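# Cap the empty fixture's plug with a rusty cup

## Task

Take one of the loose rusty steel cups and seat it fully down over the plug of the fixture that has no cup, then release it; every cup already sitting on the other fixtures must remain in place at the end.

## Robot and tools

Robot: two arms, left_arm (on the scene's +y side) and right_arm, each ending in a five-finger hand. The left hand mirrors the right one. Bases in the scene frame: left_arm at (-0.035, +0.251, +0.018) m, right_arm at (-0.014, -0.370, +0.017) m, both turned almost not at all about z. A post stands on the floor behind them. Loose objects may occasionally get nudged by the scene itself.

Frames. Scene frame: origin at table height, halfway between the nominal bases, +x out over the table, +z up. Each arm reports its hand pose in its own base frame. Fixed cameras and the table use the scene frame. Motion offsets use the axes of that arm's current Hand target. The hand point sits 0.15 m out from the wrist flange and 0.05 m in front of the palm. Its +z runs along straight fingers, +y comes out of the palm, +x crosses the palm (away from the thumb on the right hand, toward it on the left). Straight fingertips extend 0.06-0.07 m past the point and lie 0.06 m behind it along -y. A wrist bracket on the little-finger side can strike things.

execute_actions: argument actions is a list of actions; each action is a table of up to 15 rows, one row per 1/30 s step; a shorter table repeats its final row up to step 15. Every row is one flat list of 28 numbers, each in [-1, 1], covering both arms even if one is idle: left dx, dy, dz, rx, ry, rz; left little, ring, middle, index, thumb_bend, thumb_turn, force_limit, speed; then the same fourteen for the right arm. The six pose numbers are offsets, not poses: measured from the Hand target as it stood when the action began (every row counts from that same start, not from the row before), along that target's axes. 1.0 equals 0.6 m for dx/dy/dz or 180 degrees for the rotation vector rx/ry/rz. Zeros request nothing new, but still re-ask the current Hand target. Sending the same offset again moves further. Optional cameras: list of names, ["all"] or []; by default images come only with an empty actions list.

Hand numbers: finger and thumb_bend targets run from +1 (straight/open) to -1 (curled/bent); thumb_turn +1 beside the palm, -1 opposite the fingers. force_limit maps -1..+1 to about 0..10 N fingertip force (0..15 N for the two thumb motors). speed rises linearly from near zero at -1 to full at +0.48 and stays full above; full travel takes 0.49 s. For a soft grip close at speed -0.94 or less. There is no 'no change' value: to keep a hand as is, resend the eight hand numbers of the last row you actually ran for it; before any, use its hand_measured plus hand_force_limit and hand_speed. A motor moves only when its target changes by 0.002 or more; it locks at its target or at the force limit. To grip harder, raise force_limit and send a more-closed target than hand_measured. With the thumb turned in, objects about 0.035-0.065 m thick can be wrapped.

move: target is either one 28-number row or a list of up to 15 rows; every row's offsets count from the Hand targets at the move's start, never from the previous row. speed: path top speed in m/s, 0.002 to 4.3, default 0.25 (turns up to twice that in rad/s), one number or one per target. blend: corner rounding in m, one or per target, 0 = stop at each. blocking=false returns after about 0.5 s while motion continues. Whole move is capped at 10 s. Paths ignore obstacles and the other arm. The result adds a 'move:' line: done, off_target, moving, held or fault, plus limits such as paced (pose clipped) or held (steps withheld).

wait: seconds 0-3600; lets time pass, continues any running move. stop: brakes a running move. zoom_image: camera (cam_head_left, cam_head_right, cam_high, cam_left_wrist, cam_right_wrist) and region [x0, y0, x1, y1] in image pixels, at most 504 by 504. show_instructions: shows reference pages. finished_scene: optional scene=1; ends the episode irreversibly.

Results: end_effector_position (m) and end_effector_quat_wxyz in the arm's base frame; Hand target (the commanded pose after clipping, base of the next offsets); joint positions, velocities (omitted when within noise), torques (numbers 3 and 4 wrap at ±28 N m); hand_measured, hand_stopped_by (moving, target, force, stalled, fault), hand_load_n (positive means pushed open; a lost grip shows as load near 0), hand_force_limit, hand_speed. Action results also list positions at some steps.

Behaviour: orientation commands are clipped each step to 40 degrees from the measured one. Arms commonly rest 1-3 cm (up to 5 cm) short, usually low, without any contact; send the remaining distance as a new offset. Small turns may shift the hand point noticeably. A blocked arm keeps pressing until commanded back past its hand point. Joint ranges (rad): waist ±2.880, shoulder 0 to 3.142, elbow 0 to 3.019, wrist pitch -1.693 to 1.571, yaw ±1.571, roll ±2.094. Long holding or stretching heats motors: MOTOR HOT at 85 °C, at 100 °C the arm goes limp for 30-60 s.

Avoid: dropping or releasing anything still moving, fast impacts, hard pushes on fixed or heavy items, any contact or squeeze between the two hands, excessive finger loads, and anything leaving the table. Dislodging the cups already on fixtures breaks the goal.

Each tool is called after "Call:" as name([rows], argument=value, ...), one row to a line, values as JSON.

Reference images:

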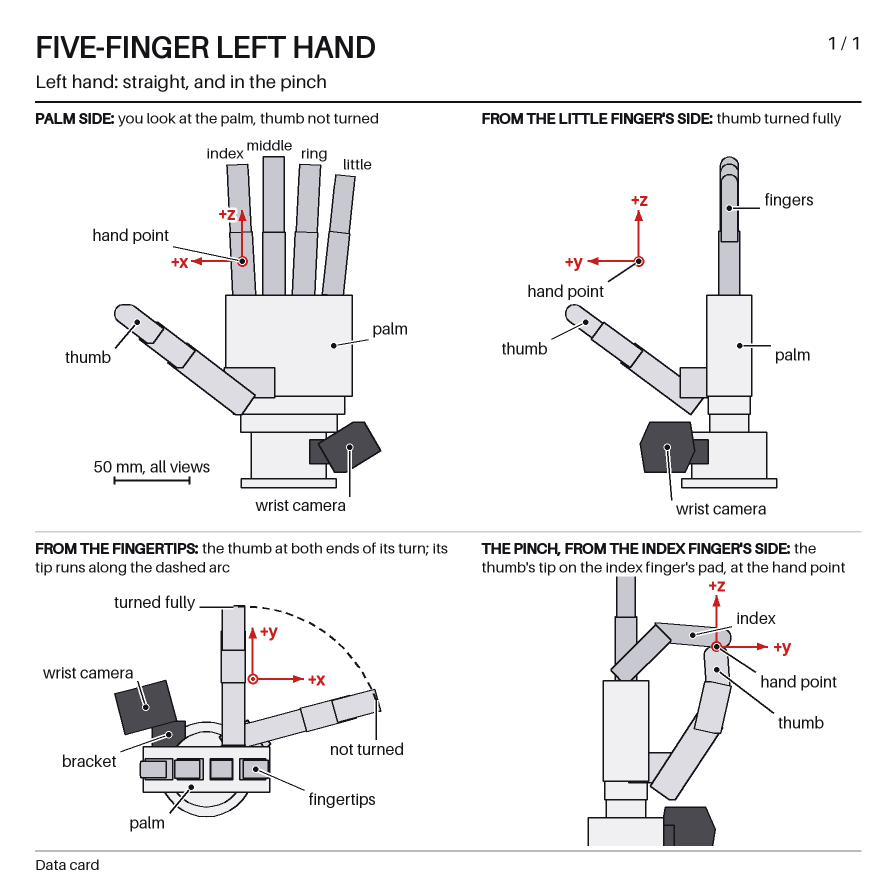

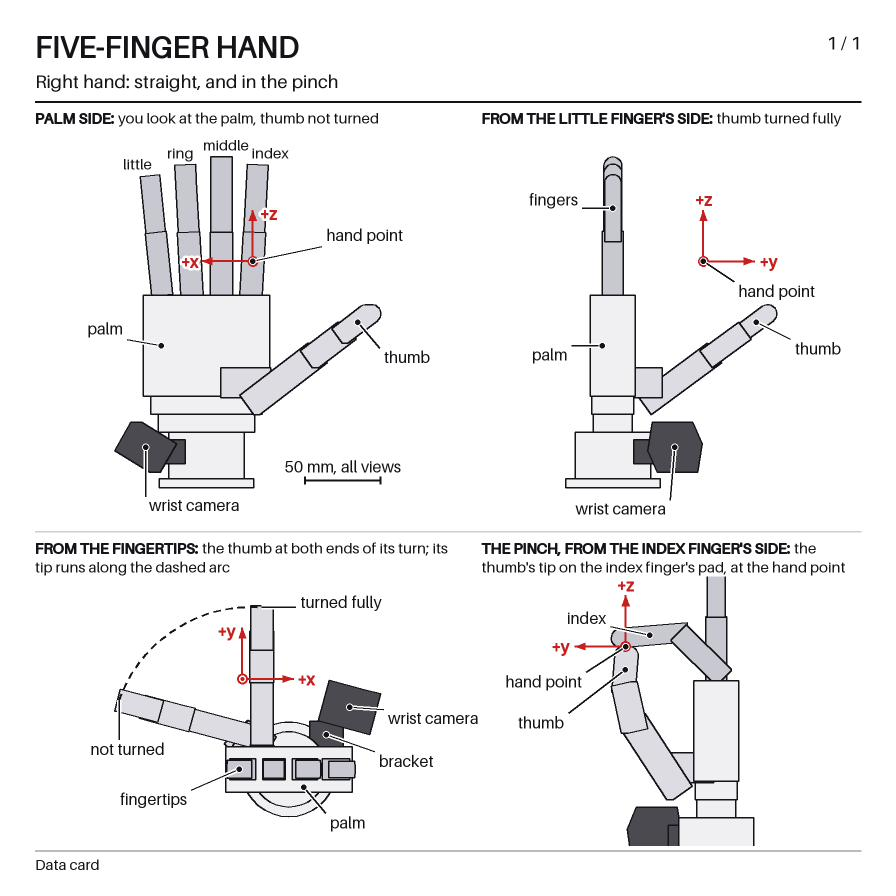

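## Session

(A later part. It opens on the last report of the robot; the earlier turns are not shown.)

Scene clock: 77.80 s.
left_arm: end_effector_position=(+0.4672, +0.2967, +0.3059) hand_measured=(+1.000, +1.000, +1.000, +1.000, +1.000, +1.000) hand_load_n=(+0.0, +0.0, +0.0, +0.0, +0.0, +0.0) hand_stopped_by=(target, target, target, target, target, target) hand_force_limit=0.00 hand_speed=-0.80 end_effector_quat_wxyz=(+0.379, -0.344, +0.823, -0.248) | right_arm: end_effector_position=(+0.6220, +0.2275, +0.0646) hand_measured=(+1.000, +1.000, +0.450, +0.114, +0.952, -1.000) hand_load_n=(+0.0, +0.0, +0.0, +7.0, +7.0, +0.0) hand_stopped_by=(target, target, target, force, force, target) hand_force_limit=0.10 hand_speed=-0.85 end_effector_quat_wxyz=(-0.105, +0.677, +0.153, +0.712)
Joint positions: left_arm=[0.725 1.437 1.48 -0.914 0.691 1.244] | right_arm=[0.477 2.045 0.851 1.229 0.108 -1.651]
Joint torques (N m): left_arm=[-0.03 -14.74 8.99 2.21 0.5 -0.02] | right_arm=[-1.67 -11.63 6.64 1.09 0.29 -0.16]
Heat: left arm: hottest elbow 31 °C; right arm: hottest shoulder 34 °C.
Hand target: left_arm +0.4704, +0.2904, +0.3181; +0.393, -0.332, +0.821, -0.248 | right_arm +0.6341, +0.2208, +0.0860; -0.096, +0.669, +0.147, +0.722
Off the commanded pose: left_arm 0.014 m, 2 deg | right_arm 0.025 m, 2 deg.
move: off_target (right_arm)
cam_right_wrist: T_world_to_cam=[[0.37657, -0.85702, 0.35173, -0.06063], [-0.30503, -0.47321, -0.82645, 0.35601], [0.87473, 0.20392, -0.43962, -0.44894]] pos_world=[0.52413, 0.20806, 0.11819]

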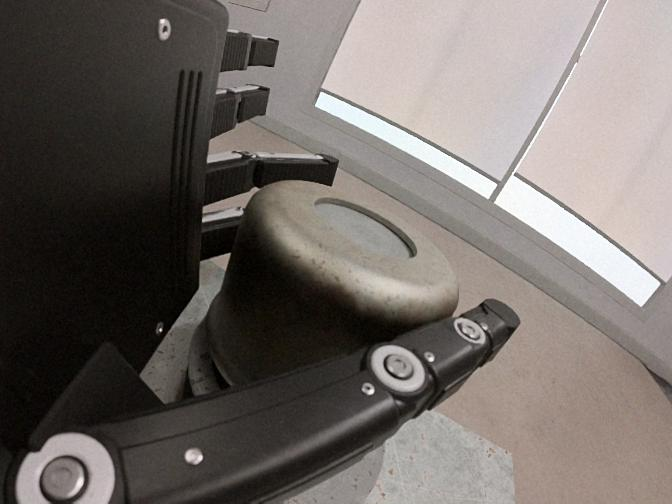

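Call:
move(target=[0,0,0,0,0,0,1,1,1,1,1,1,0,-0.8,0,0,0,0,0,0,1,1,0.46,0.35,1,-1,0.1,-0.8], cameras=["all"])

Call:
zoom_image(camera="cam_head_right", region=[490, 200, 590, 300])

Call:
zoom_image(camera="cam_right_wrist", region=[160, 130, 540, 504])

Scene clock: 79.00 s.
left_arm: end_effector_position=(+0.4672, +0.2967, +0.3059) hand_measured=(+1.000, +1.000, +1.000, +1.000, +1.000, +1.000) hand_load_n=(+0.0, +0.0, +0.0, +0.0, +0.0, +0.0) hand_stopped_by=(target, target, target, target, target, target) hand_force_limit=0.00 hand_speed=-0.80 end_effector_quat_wxyz=(+0.379, -0.344, +0.823, -0.248) | right_arm: end_effector_position=(+0.6218, +0.2273, +0.0621) hand_measured=(+1.000, +1.000, +0.460, +0.350, +1.000, -1.000) hand_load_n=(+0.0, +0.0, +0.0, +0.0, +0.0, +0.5) hand_stopped_by=(target, target, target, target, target, target) hand_force_limit=0.10 hand_speed=-0.80 end_effector_quat_wxyz=(-0.104, +0.681, +0.154, +0.709)
Joint positions: left_arm=[0.725 1.437 1.48 -0.914 0.691 1.244] | right_arm=[0.477 2.045 0.851 1.22 0.109 -1.651]
Joint torques (N m): left_arm=[-0.5 -14.15 8.84 2.29 0.53 -0.03] | right_arm=[-1.67 -11.69 6.64 1.46 0.27 -0.16]
Heat: left arm: hottest elbow 31 °C; right arm: hottest shoulder 34 °C.
Hand target: left_arm +0.4704, +0.2904, +0.3181; +0.393, -0.332, +0.821, -0.248 | right_arm +0.6341, +0.2207, +0.0860; -0.096, +0.669, +0.147, +0.722
Off the commanded pose: left_arm 0.014 m, 2 deg | right_arm 0.028 m, 2 deg.
move: done
cam_left_wrist: T_world_to_cam=[[0.21258, -0.81376, 0.54093, -0.02794], [-0.88088, -0.39919, -0.25435, 0.61223], [0.42292, -0.42243, -0.80168, 0.28221]] pos_world=[0.42589, 0.34088, 0.39708]
cam_right_wrist: T_world_to_cam=[[0.37891, -0.85576, 0.35228, -0.06165], [-0.31237, -0.47658, -0.82176, 0.35883], [0.87112, 0.20133, -0.44789, -0.44652]] pos_world=[0.52442, 0.20816, 0.11659]

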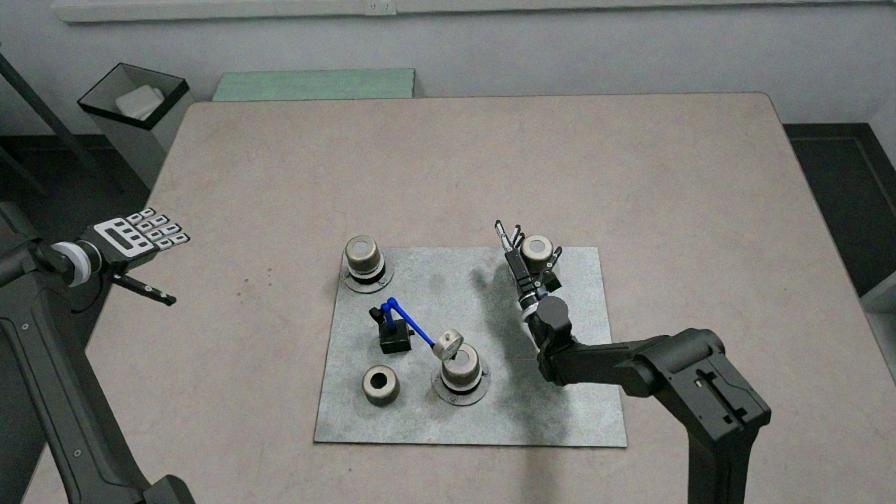

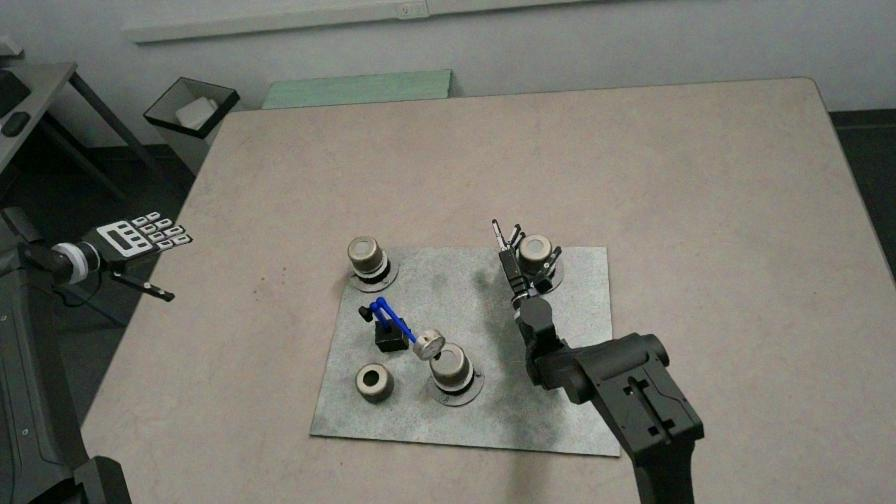

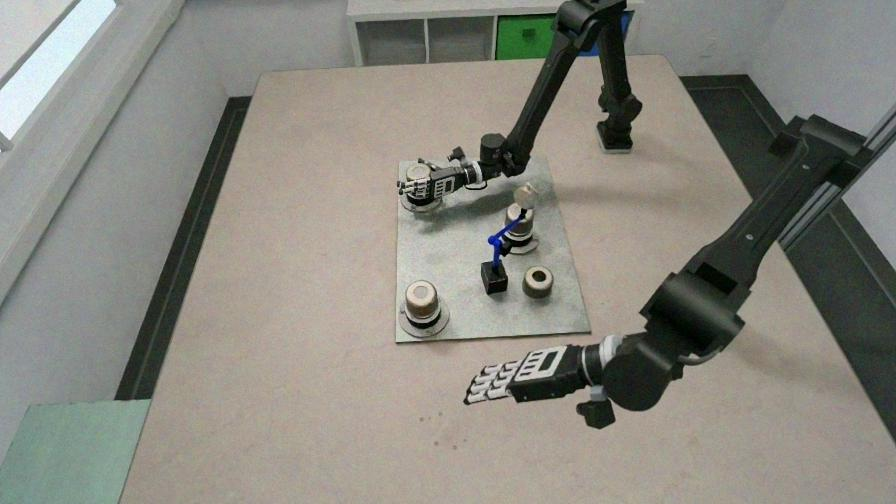

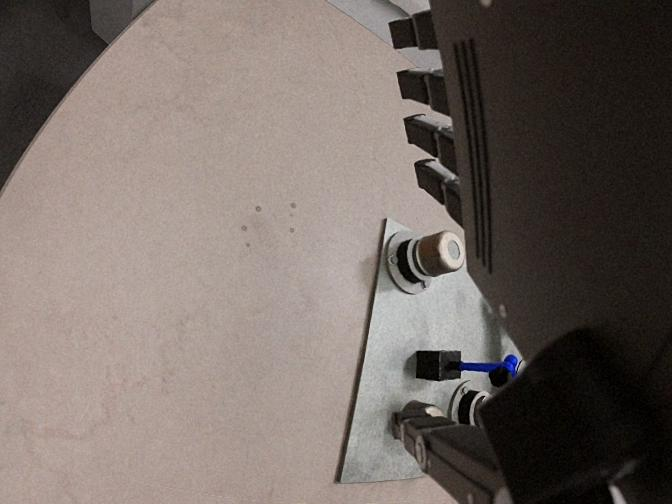

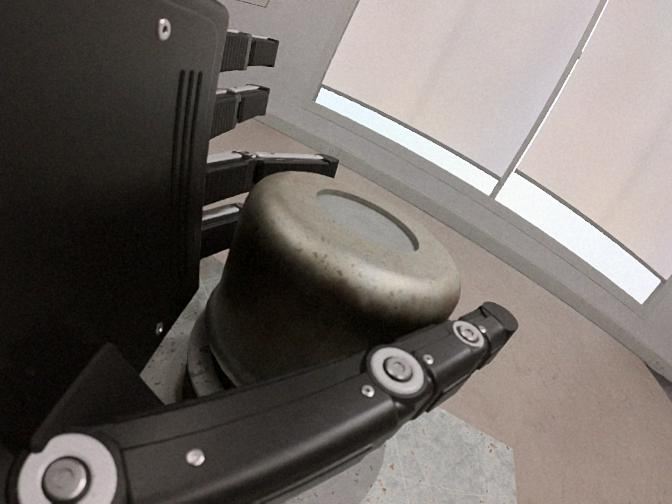

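Scaled by 5.040 from the camera's image (finer frame: 1280x720).

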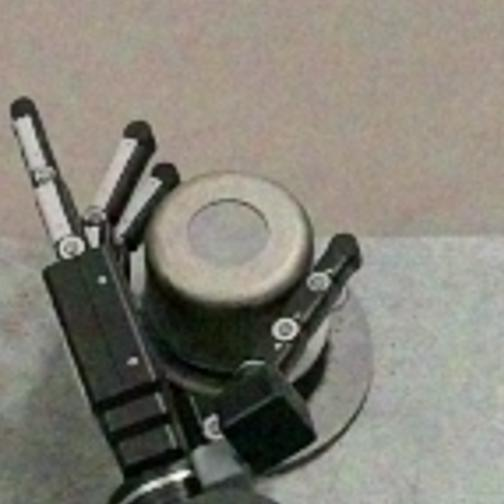

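Scaled by 1.326 from the camera's image (finer frame: 960x720).

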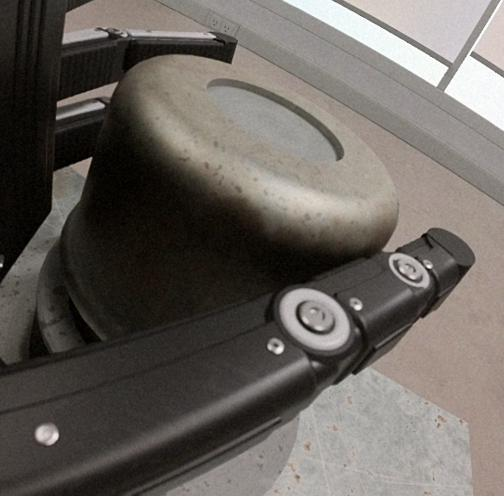

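Call:
move([
  [0,0,0,0,0,0,1,1,1,1,1,1,0,-0.8,0,0,0,0,0,0,1,1,1,1,1,-1,0.1,-0.5],
  [0,0,0,0,0,0,1,1,1,1,1,1,0,-0.8,0.01,-0.055,-0.13,0,0,0,1,1,1,1,1,-1,0.1,-0.5],
], speed=0.06, cameras=["all"])

Call:
zoom_image(camera="cam_head_left", region=[495, 200, 595, 300])

Call:
zoom_image(camera="cam_right_wrist", region=[200, 130, 580, 504])

Call:
zoom_image(camera="cam_high", region=[385, 110, 485, 210])

Scene clock: 82.63 s.
left_arm: end_effector_position=(+0.4672, +0.2967, +0.3059) hand_measured=(+1.000, +1.000, +1.000, +1.000, +1.000, +1.000) hand_load_n=(+0.0, +0.0, +0.0, +0.0, +0.0, +0.0) hand_stopped_by=(target, target, target, target, target, target) hand_force_limit=0.00 hand_speed=-0.80 end_effector_quat_wxyz=(+0.379, -0.344, +0.823, -0.248) | right_arm: end_effector_position=(+0.5501, +0.2177, +0.0564) hand_measured=(+1.000, +1.000, +1.000, +1.000, +1.000, -1.000) hand_load_n=(+0.0, +0.0, +0.0, +0.0, +0.0, +0.0) hand_stopped_by=(target, target, target, target, target, target) hand_force_limit=0.10 hand_speed=-0.50 end_effector_quat_wxyz=(-0.091, +0.691, +0.147, +0.701)
Joint positions: left_arm=[0.725 1.437 1.48 -0.914 0.691 1.244] | right_arm=[0.551 1.977 0.665 1.312 0.212 -1.651]
Joint torques (N m): left_arm=[-0.26 -14.27 8.94 2.07 0.48 -0.07] | right_arm=[-0.03 -10.7 3.69 3.14 0.28 -0.22]
Heat: left arm: hottest elbow 31 °C; right arm: hottest shoulder 34 °C.
Hand target: left_arm +0.4704, +0.2904, +0.3181; +0.393, -0.332, +0.821, -0.248 | right_arm +0.5493, +0.2255, +0.0843; -0.096, +0.669, +0.147, +0.722
Off the commanded pose: left_arm 0.014 m, 2 deg | right_arm 0.029 m, 4 deg.
move: off_target (right_arm)
cam_left_wrist: T_world_to_cam=[[0.21258, -0.81376, 0.54093, -0.02794], [-0.88088, -0.39919, -0.25435, 0.61223], [0.42292, -0.42243, -0.80168, 0.28221]] pos_world=[0.42589, 0.34088, 0.39708]
cam_right_wrist: T_world_to_cam=[[0.36172, -0.86265, 0.35354, -0.02984], [-0.34493, -0.47615, -0.80889, 0.3442], [0.86613, 0.17064, -0.46979, -0.37392]] pos_world=[0.45339, 0.20195, 0.11331]

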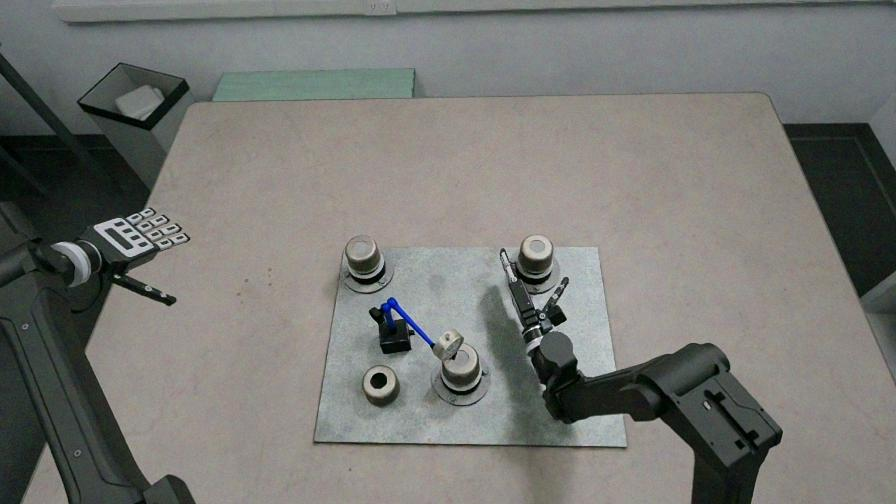

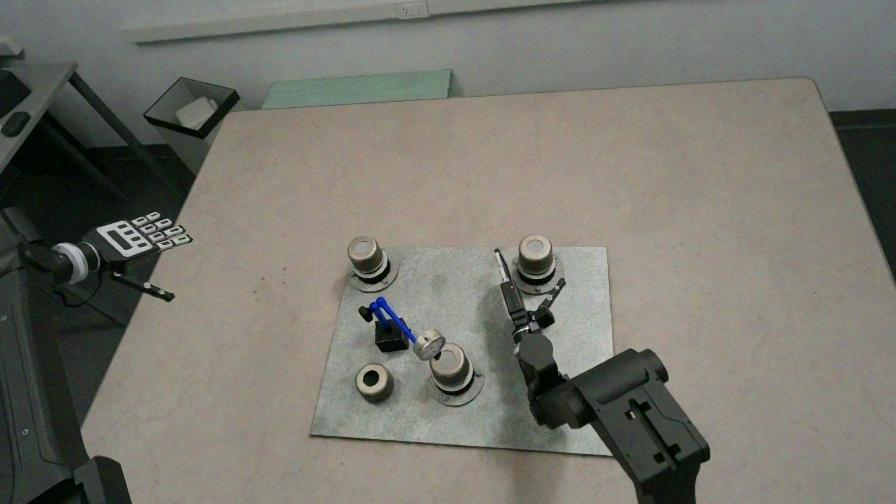

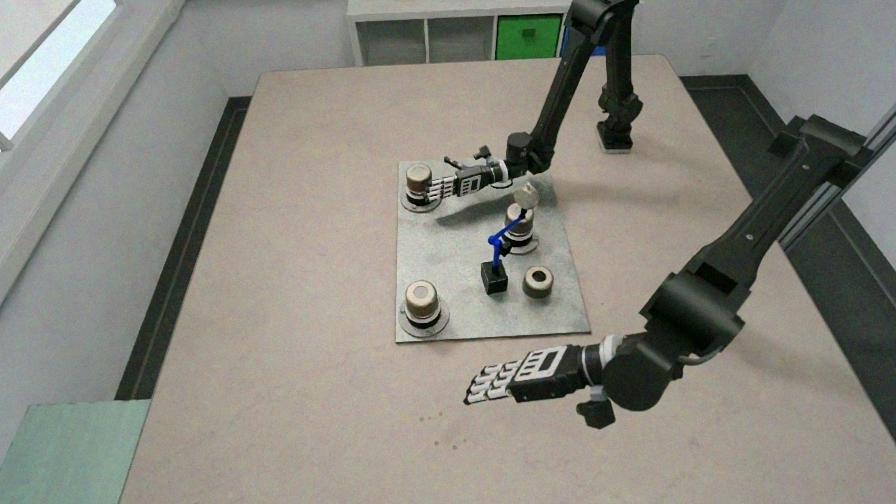

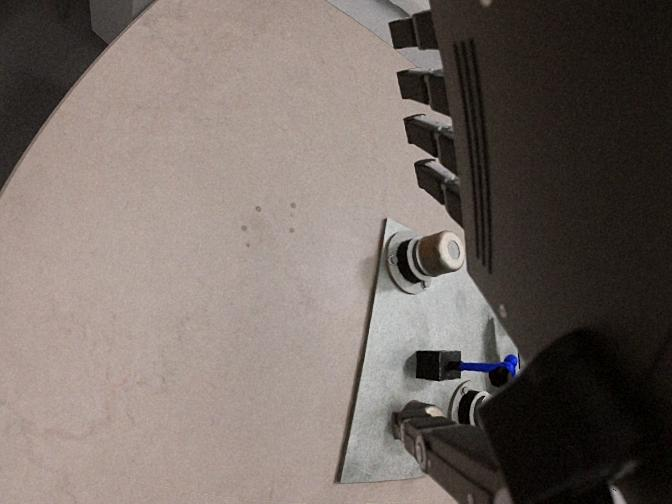

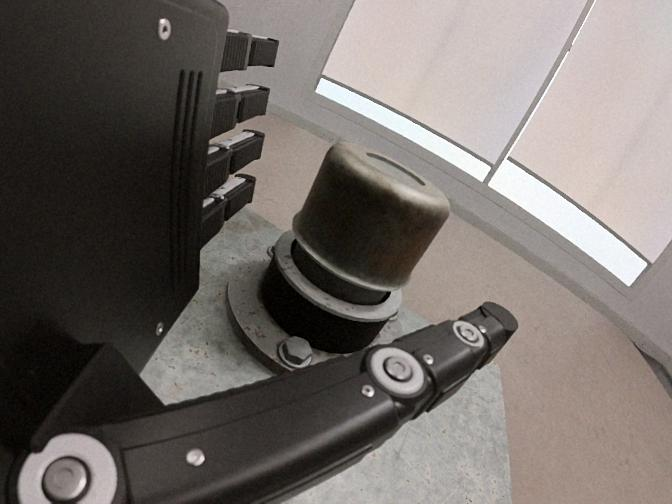

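Scaled by 5.040 from the camera's image (finer frame: 1280x720).

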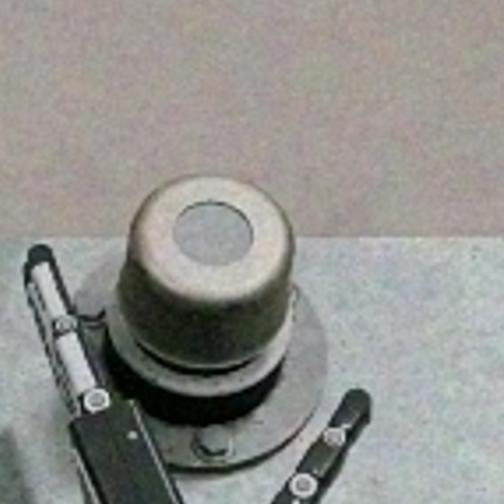

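Scaled by 1.326 from the camera's image (finer frame: 960x720).

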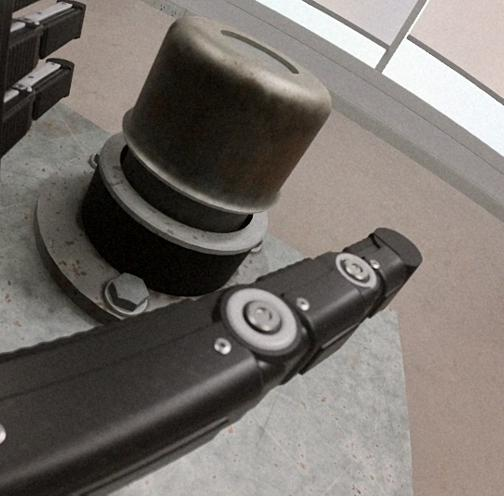

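Scaled by 5.040 from the camera's image (finer frame: 1280x720).

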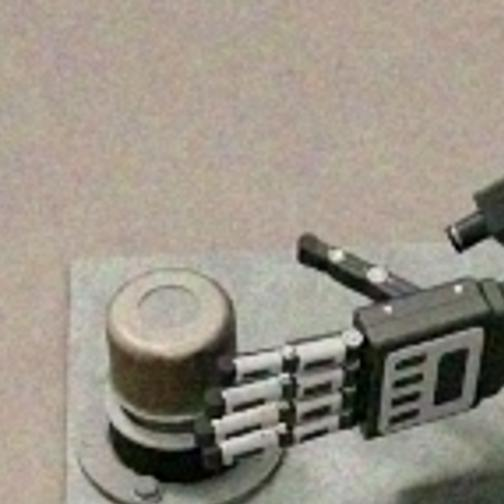

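Call:
zoom_image(camera="cam_left_wrist", region=[370, 210, 490, 310])

Call:
zoom_image(camera="cam_right_wrist", region=[220, 130, 470, 380])

Call:
zoom_image(camera="cam_high", region=[385, 265, 455, 345])

Call:
zoom_image(camera="cam_high", region=[385, 150, 455, 230])

Call:
zoom_image(camera="cam_head_left", region=[335, 225, 405, 305])

Call:
zoom_image(camera="cam_head_left", region=[505, 225, 575, 305])

Scaled by 4.200 from the camera's image (finer frame: 960x720).

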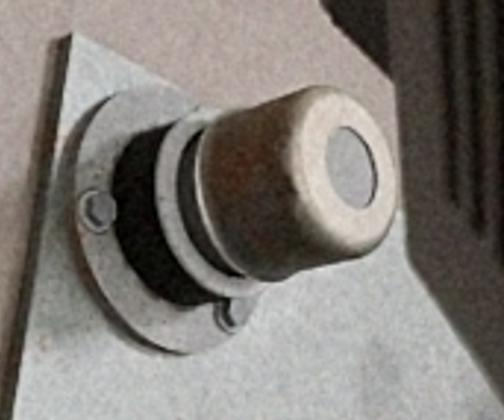

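Scaled by 2.016 from the camera's image (finer frame: 960x720).

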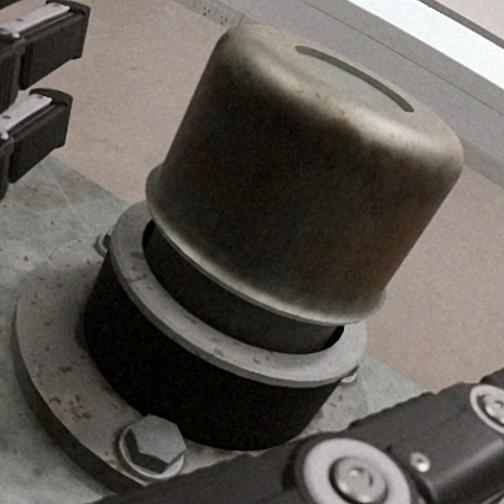

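Scaled by 6.300 from the camera's image (finer frame: 1280x720).

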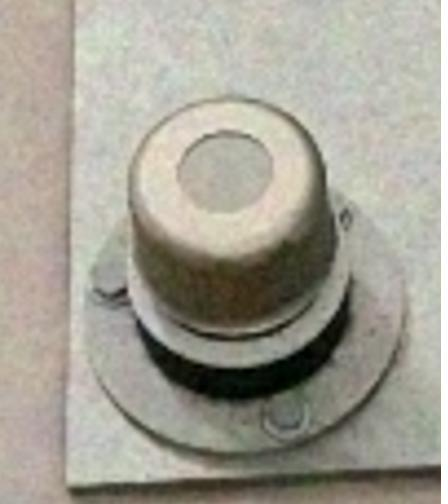

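Scaled by 6.300 from the camera's image (finer frame: 1280x720).

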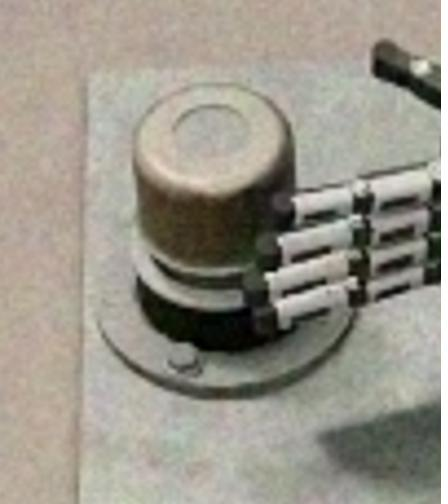

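Scaled by 6.300 from the camera's image (finer frame: 1280x720).

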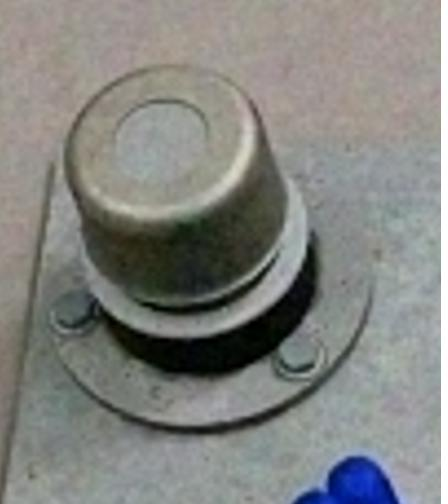

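Scaled by 6.300 from the camera's image (finer frame: 1280x720).

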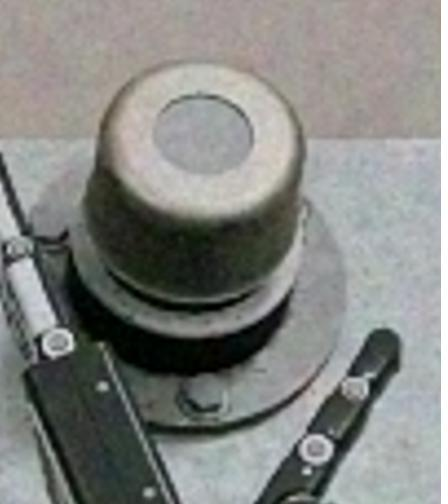

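Call:
move([
  [0,0,0,0,0,0,1,1,1,1,1,1,0,-0.8,0.2154,0.0182,0.0133,0,0,0,1,1,1,1,1,-1,0.1,-0.5],
  [0,0,0,0,0,0,1,1,1,1,1,1,0,-0.8,0.2437,0.1465,0.1957,0,0,0,1,1,1,1,1,-1,0.1,-0.5],
], speed=0.12, blend=0.02, cameras=["cam_head_left","cam_head_right","cam_high"])

Call:
zoom_image(camera="cam_high", region=[370, 110, 490, 230])

Call:
zoom_image(camera="cam_head_right", region=[480, 180, 600, 300])

Scene clock: 86.87 s.
left_arm: end_effector_position=(+0.4672, +0.2967, +0.3059) hand_measured=(+1.000, +1.000, +1.000, +1.000, +1.000, +1.000) hand_load_n=(+0.0, +0.0, +0.0, +0.0, +0.0, +0.0) hand_stopped_by=(target, target, target, target, target, target) hand_force_limit=0.00 hand_speed=-0.80 end_effector_quat_wxyz=(+0.379, -0.344, +0.823, -0.248) | right_arm: end_effector_position=(+0.6589, +0.1863, +0.2166) hand_measured=(+1.000, +1.000, +1.000, +1.000, +1.000, -1.000) hand_load_n=(+0.0, +0.0, +0.0, +0.0, +0.0, +0.0) hand_stopped_by=(target, target, target, target, target, target) hand_force_limit=0.10 hand_speed=-0.50 end_effector_quat_wxyz=(-0.095, +0.685, +0.148, +0.707)
Joint positions: left_arm=[0.725 1.437 1.48 -0.914 0.691 1.244] | right_arm=[0.376 1.692 0.941 0.769 0.029 -1.651]
Joint torques (N m): left_arm=[0.62 -15.44 8.95 2.07 0.5 0] | right_arm=[-1.55 -8.47 13.31 1.48 -0.08 -0.09]
Heat: left arm: hottest elbow 32 °C; right arm: hottest shoulder 34 °C.
Hand target: left_arm +0.4704, +0.2904, +0.3181; +0.393, -0.332, +0.821, -0.248 | right_arm +0.6762, +0.1915, +0.2444; -0.096, +0.669, +0.147, +0.722
Off the commanded pose: left_arm 0.014 m, 2 deg | right_arm 0.033 m, 3 deg.
move: off_target (right_arm)

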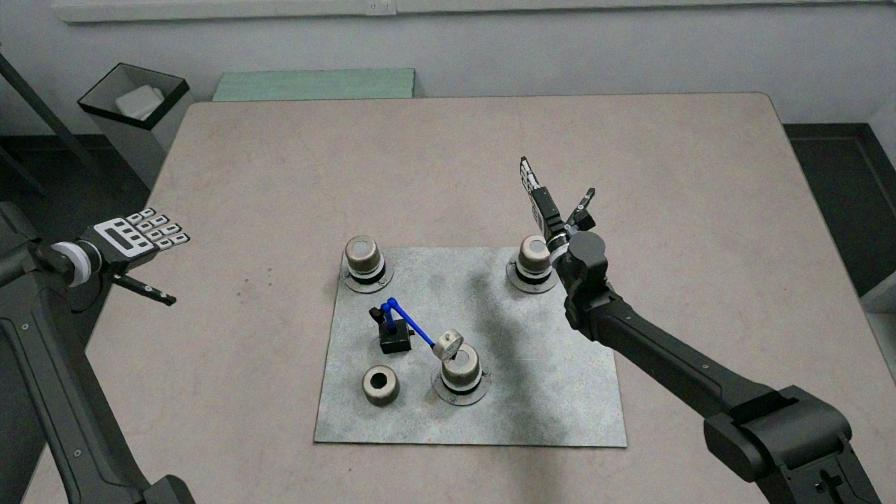

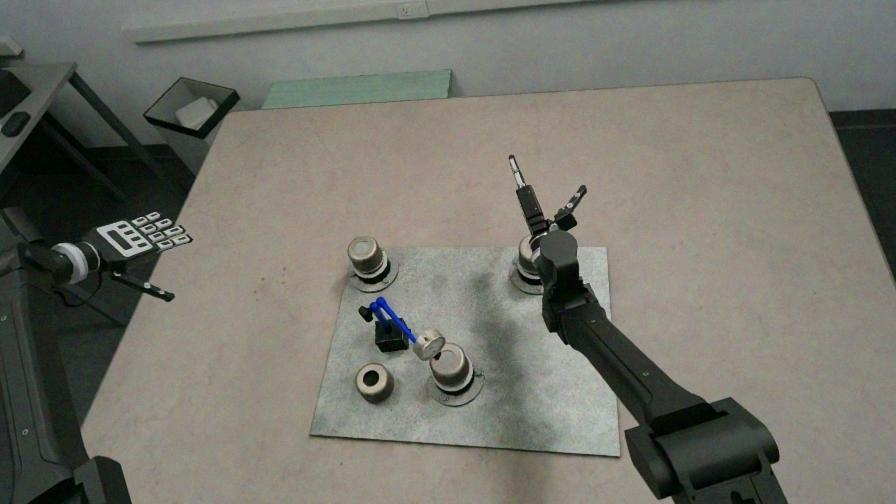

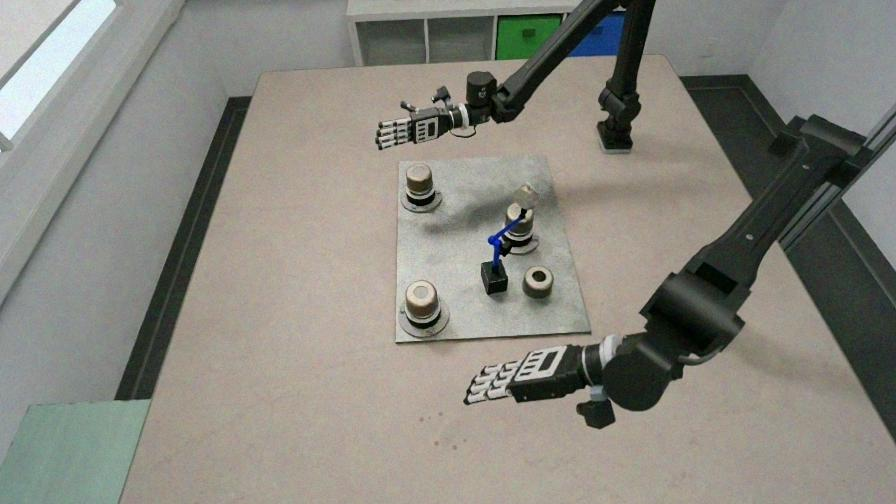

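Scaled by 4.200 from the camera's image (finer frame: 1280x720).

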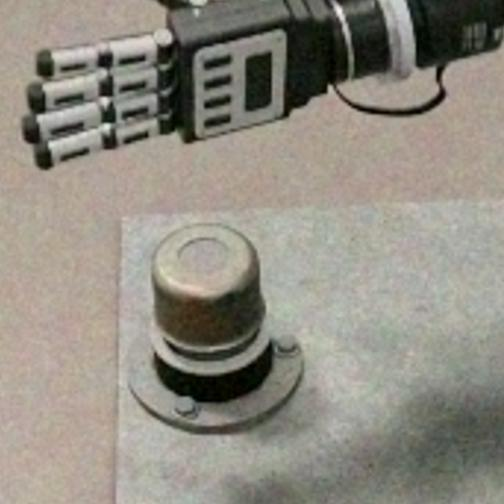

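Scaled by 4.200 from the camera's image (finer frame: 1280x720).

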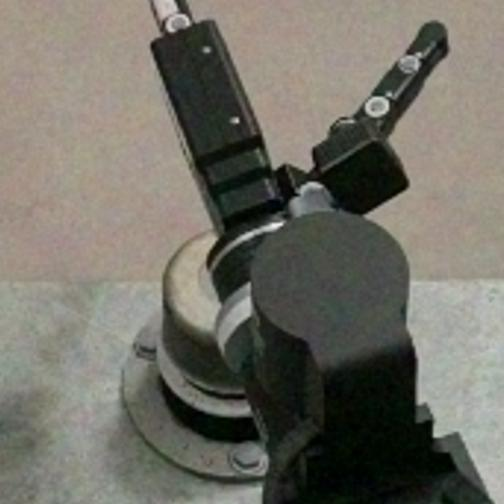

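Call:
move(target=[0,0,0,0,0,0,1,1,1,1,1,1,0,-0.8,-0.1523,0.0033,0.0205,0,0,0,1,1,1,1,1,-1,0.1,-0.5], speed=0.06, cameras=["cam_head_left","cam_head_right","cam_high"])

Call:
zoom_image(camera="cam_high", region=[370, 110, 490, 230])

Call:
zoom_image(camera="cam_head_right", region=[480, 180, 600, 300])

Call:
zoom_image(camera="cam_head_left", region=[480, 180, 600, 300])

Scene clock: 89.60 s.
left_arm: end_effector_position=(+0.4672, +0.2967, +0.3059) hand_measured=(+1.000, +1.000, +1.000, +1.000, +1.000, +1.000) hand_load_n=(+0.0, +0.0, +0.0, +0.5, +0.0, +0.0) hand_stopped_by=(target, target, target, target, target, target) hand_force_limit=0.00 hand_speed=-0.80 end_effector_quat_wxyz=(+0.379, -0.344, +0.823, -0.248) | right_arm: end_effector_position=(+0.6732, +0.1913, +0.1184) hand_measured=(+1.000, +1.000, +1.000, +1.000, +1.000, -1.000) hand_load_n=(+0.0, +0.0, +0.0, +0.5, +0.0, +0.0) hand_stopped_by=(target, target, target, target, target, target) hand_force_limit=0.10 hand_speed=-0.50 end_effector_quat_wxyz=(-0.097, +0.698, +0.156, +0.692)
Joint positions: left_arm=[0.725 1.437 1.48 -0.914 0.691 1.244] | right_arm=[0.37 1.911 0.946 0.941 0.01 -1.651]
Joint torques (N m): left_arm=[-0.5 -14.56 9.07 2.21 0.53 -0.03] | right_arm=[-1.79 -10.11 11.52 3.18 -0.08 -0.08]
Heat: left arm: hottest elbow 32 °C; right arm: hottest shoulder 34 °C.
Hand target: left_arm +0.4704, +0.2904, +0.3181; +0.393, -0.332, +0.821, -0.248 | right_arm +0.6964, +0.1885, +0.1545; -0.096, +0.669, +0.147, +0.722
Off the commanded pose: left_arm 0.014 m, 2 deg | right_arm 0.043 m, 5 deg.
move: off_target (right_arm)

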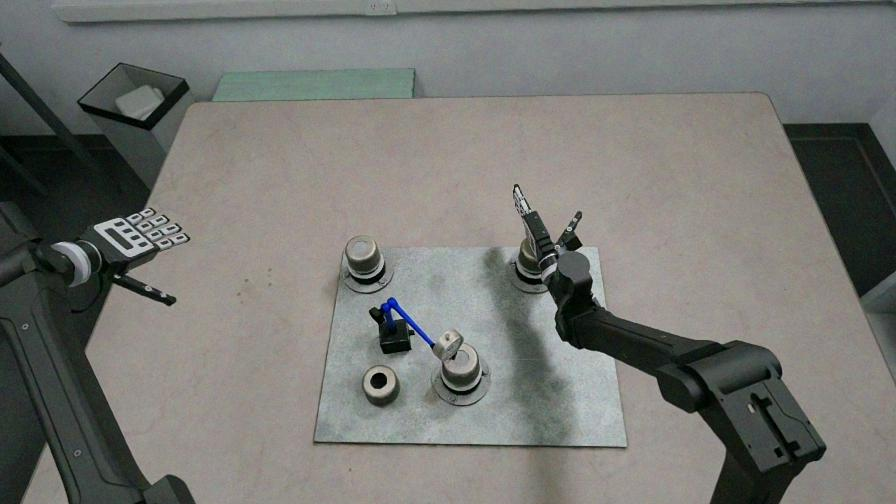

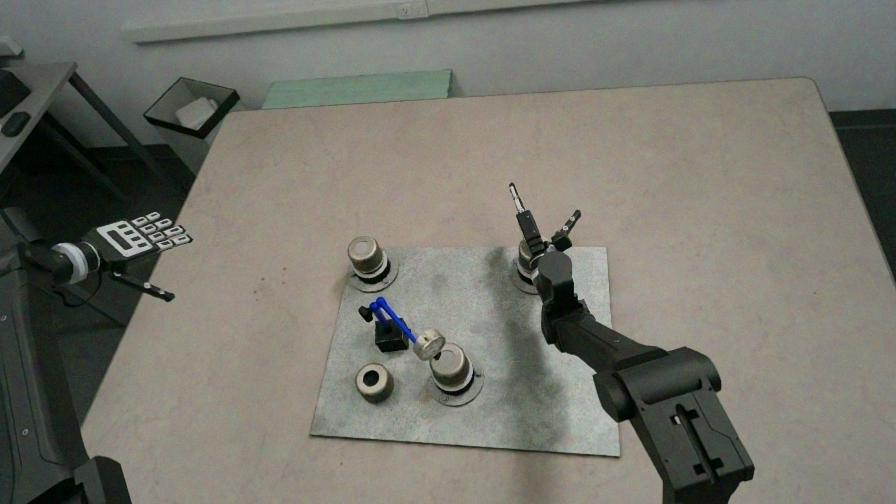

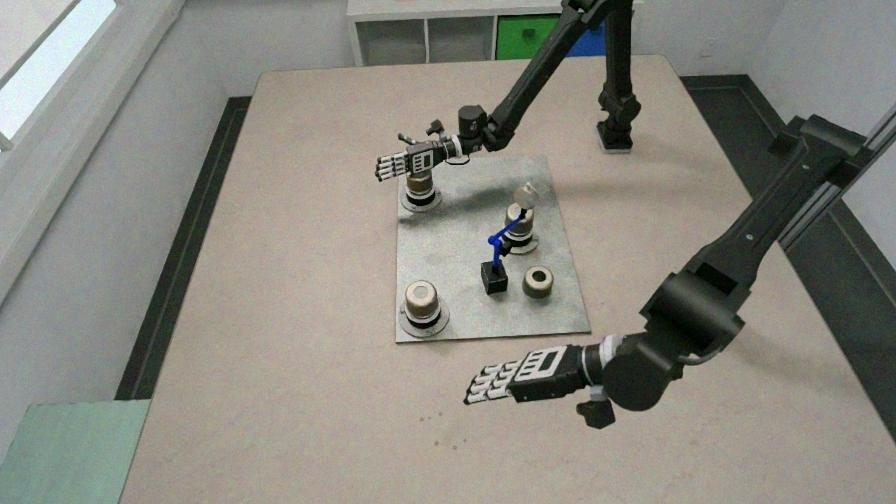

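Scaled by 4.200 from the camera's image (finer frame: 1280x720).

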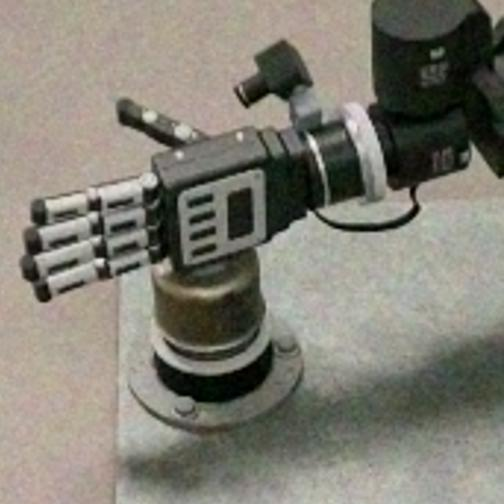

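Scaled by 4.200 from the camera's image (finer frame: 1280x720).

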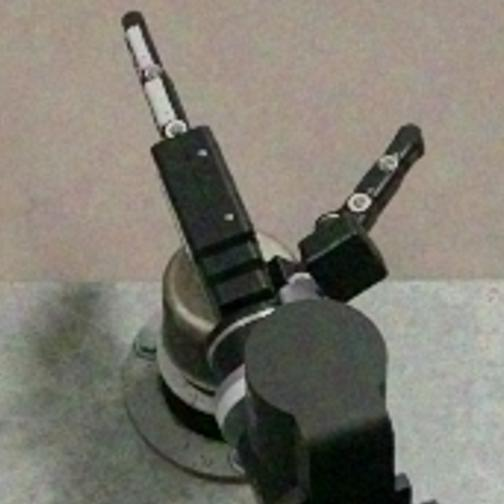

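Scaled by 4.200 from the camera's image (finer frame: 1280x720).

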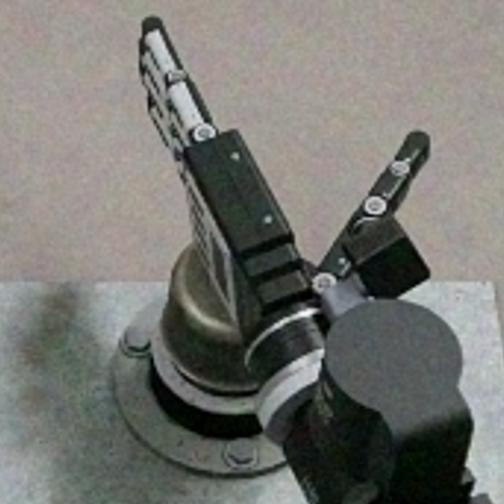

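Call:
move(target=[0,0,0,0,0,0,1,1,1,1,1,1,0,-0.8,-0.0508,0.009,-0.0007,0,0.0075,0.0255,1,1,1,1,1,-1,0.1,-0.5], speed=0.05, cameras=["cam_head_left","cam_head_right","cam_high"])

Call:
zoom_image(camera="cam_high", region=[370, 110, 490, 230])

Call:
zoom_image(camera="cam_head_left", region=[480, 180, 600, 300])

Scene clock: 91.67 s.
left_arm: end_effector_position=(+0.4672, +0.2967, +0.3059) hand_measured=(+1.000, +1.000, +1.000, +1.000, +1.000, +1.000) hand_load_n=(-0.5, +0.0, +0.0, +0.0, +0.0, +0.0) hand_stopped_by=(target, target, target, target, target, target) hand_force_limit=0.00 hand_speed=-0.80 end_effector_quat_wxyz=(+0.379, -0.344, +0.823, -0.248) | right_arm: end_effector_position=(+0.6823, +0.1862, +0.1100) hand_measured=(+1.000, +1.000, +1.000, +1.000, +1.000, -1.000) hand_load_n=(+0.0, -0.5, +0.0, +0.0, +0.0, +0.0) hand_stopped_by=(target, target, target, target, target, target) hand_force_limit=0.10 hand_speed=-0.50 end_effector_quat_wxyz=(-0.122, +0.681, +0.132, +0.710)
Joint positions: left_arm=[0.725 1.437 1.48 -0.914 0.691 1.244] | right_arm=[0.35 1.969 0.96 1.047 -0.012 -1.59]
Joint torques (N m): left_arm=[-0.32 -14.8 8.94 1.92 0.52 -0.04] | right_arm=[-1.85 -9.17 10.18 2.76 -0.07 0.15]
Heat: left arm: hottest elbow 32 °C; right arm: hottest shoulder 34 °C.
Hand target: left_arm +0.4704, +0.2904, +0.3181; +0.393, -0.332, +0.821, -0.248 | right_arm +0.7004, +0.1816, +0.1246; -0.127, +0.666, +0.119, +0.726
Off the commanded pose: left_arm 0.014 m, 2 deg | right_arm 0.024 m, 3 deg.
move: off_target (right_arm)

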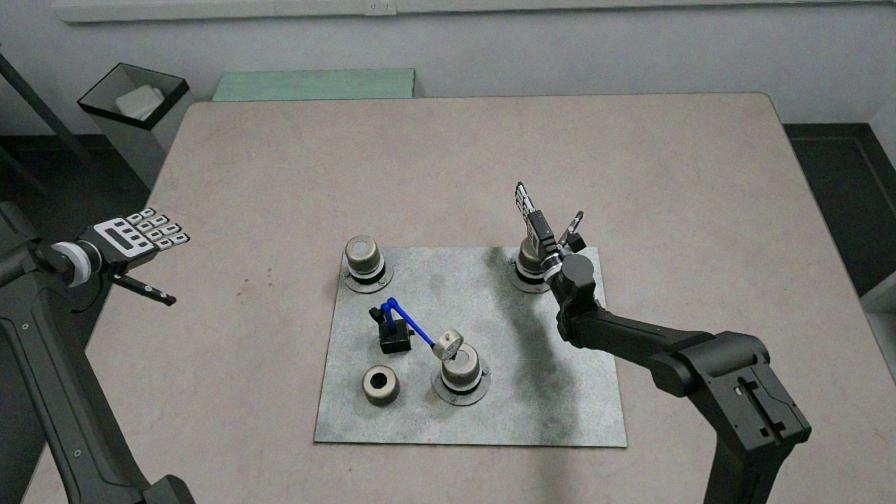

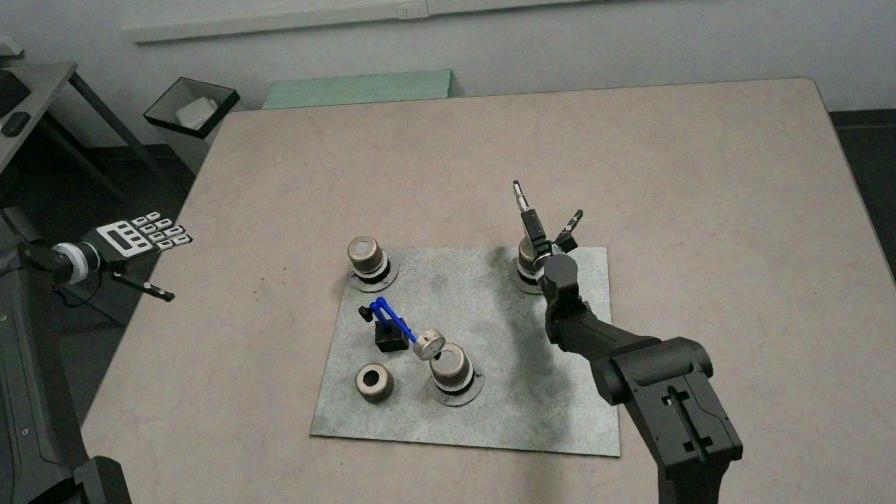

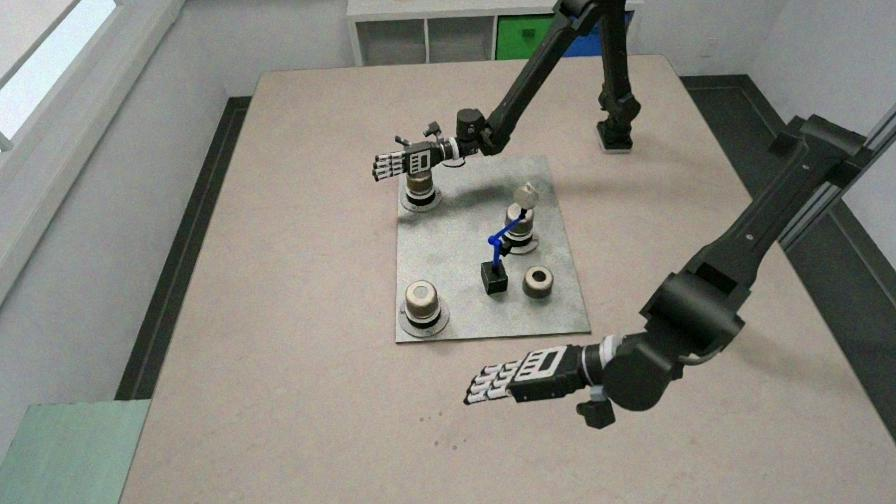

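Scaled by 4.200 from the camera's image (finer frame: 1280x720).

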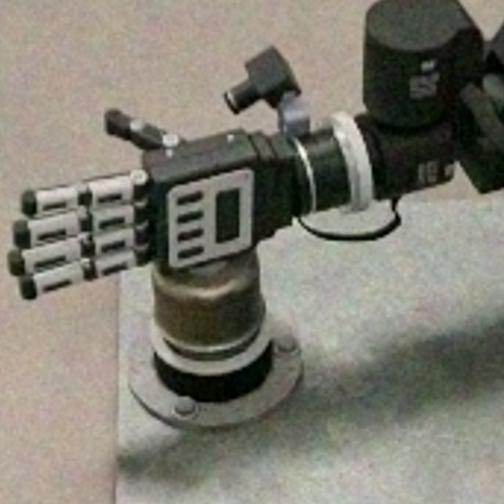

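Scaled by 4.200 from the camera's image (finer frame: 1280x720).

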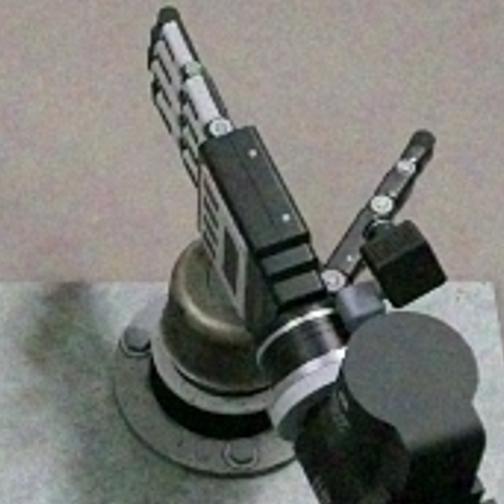

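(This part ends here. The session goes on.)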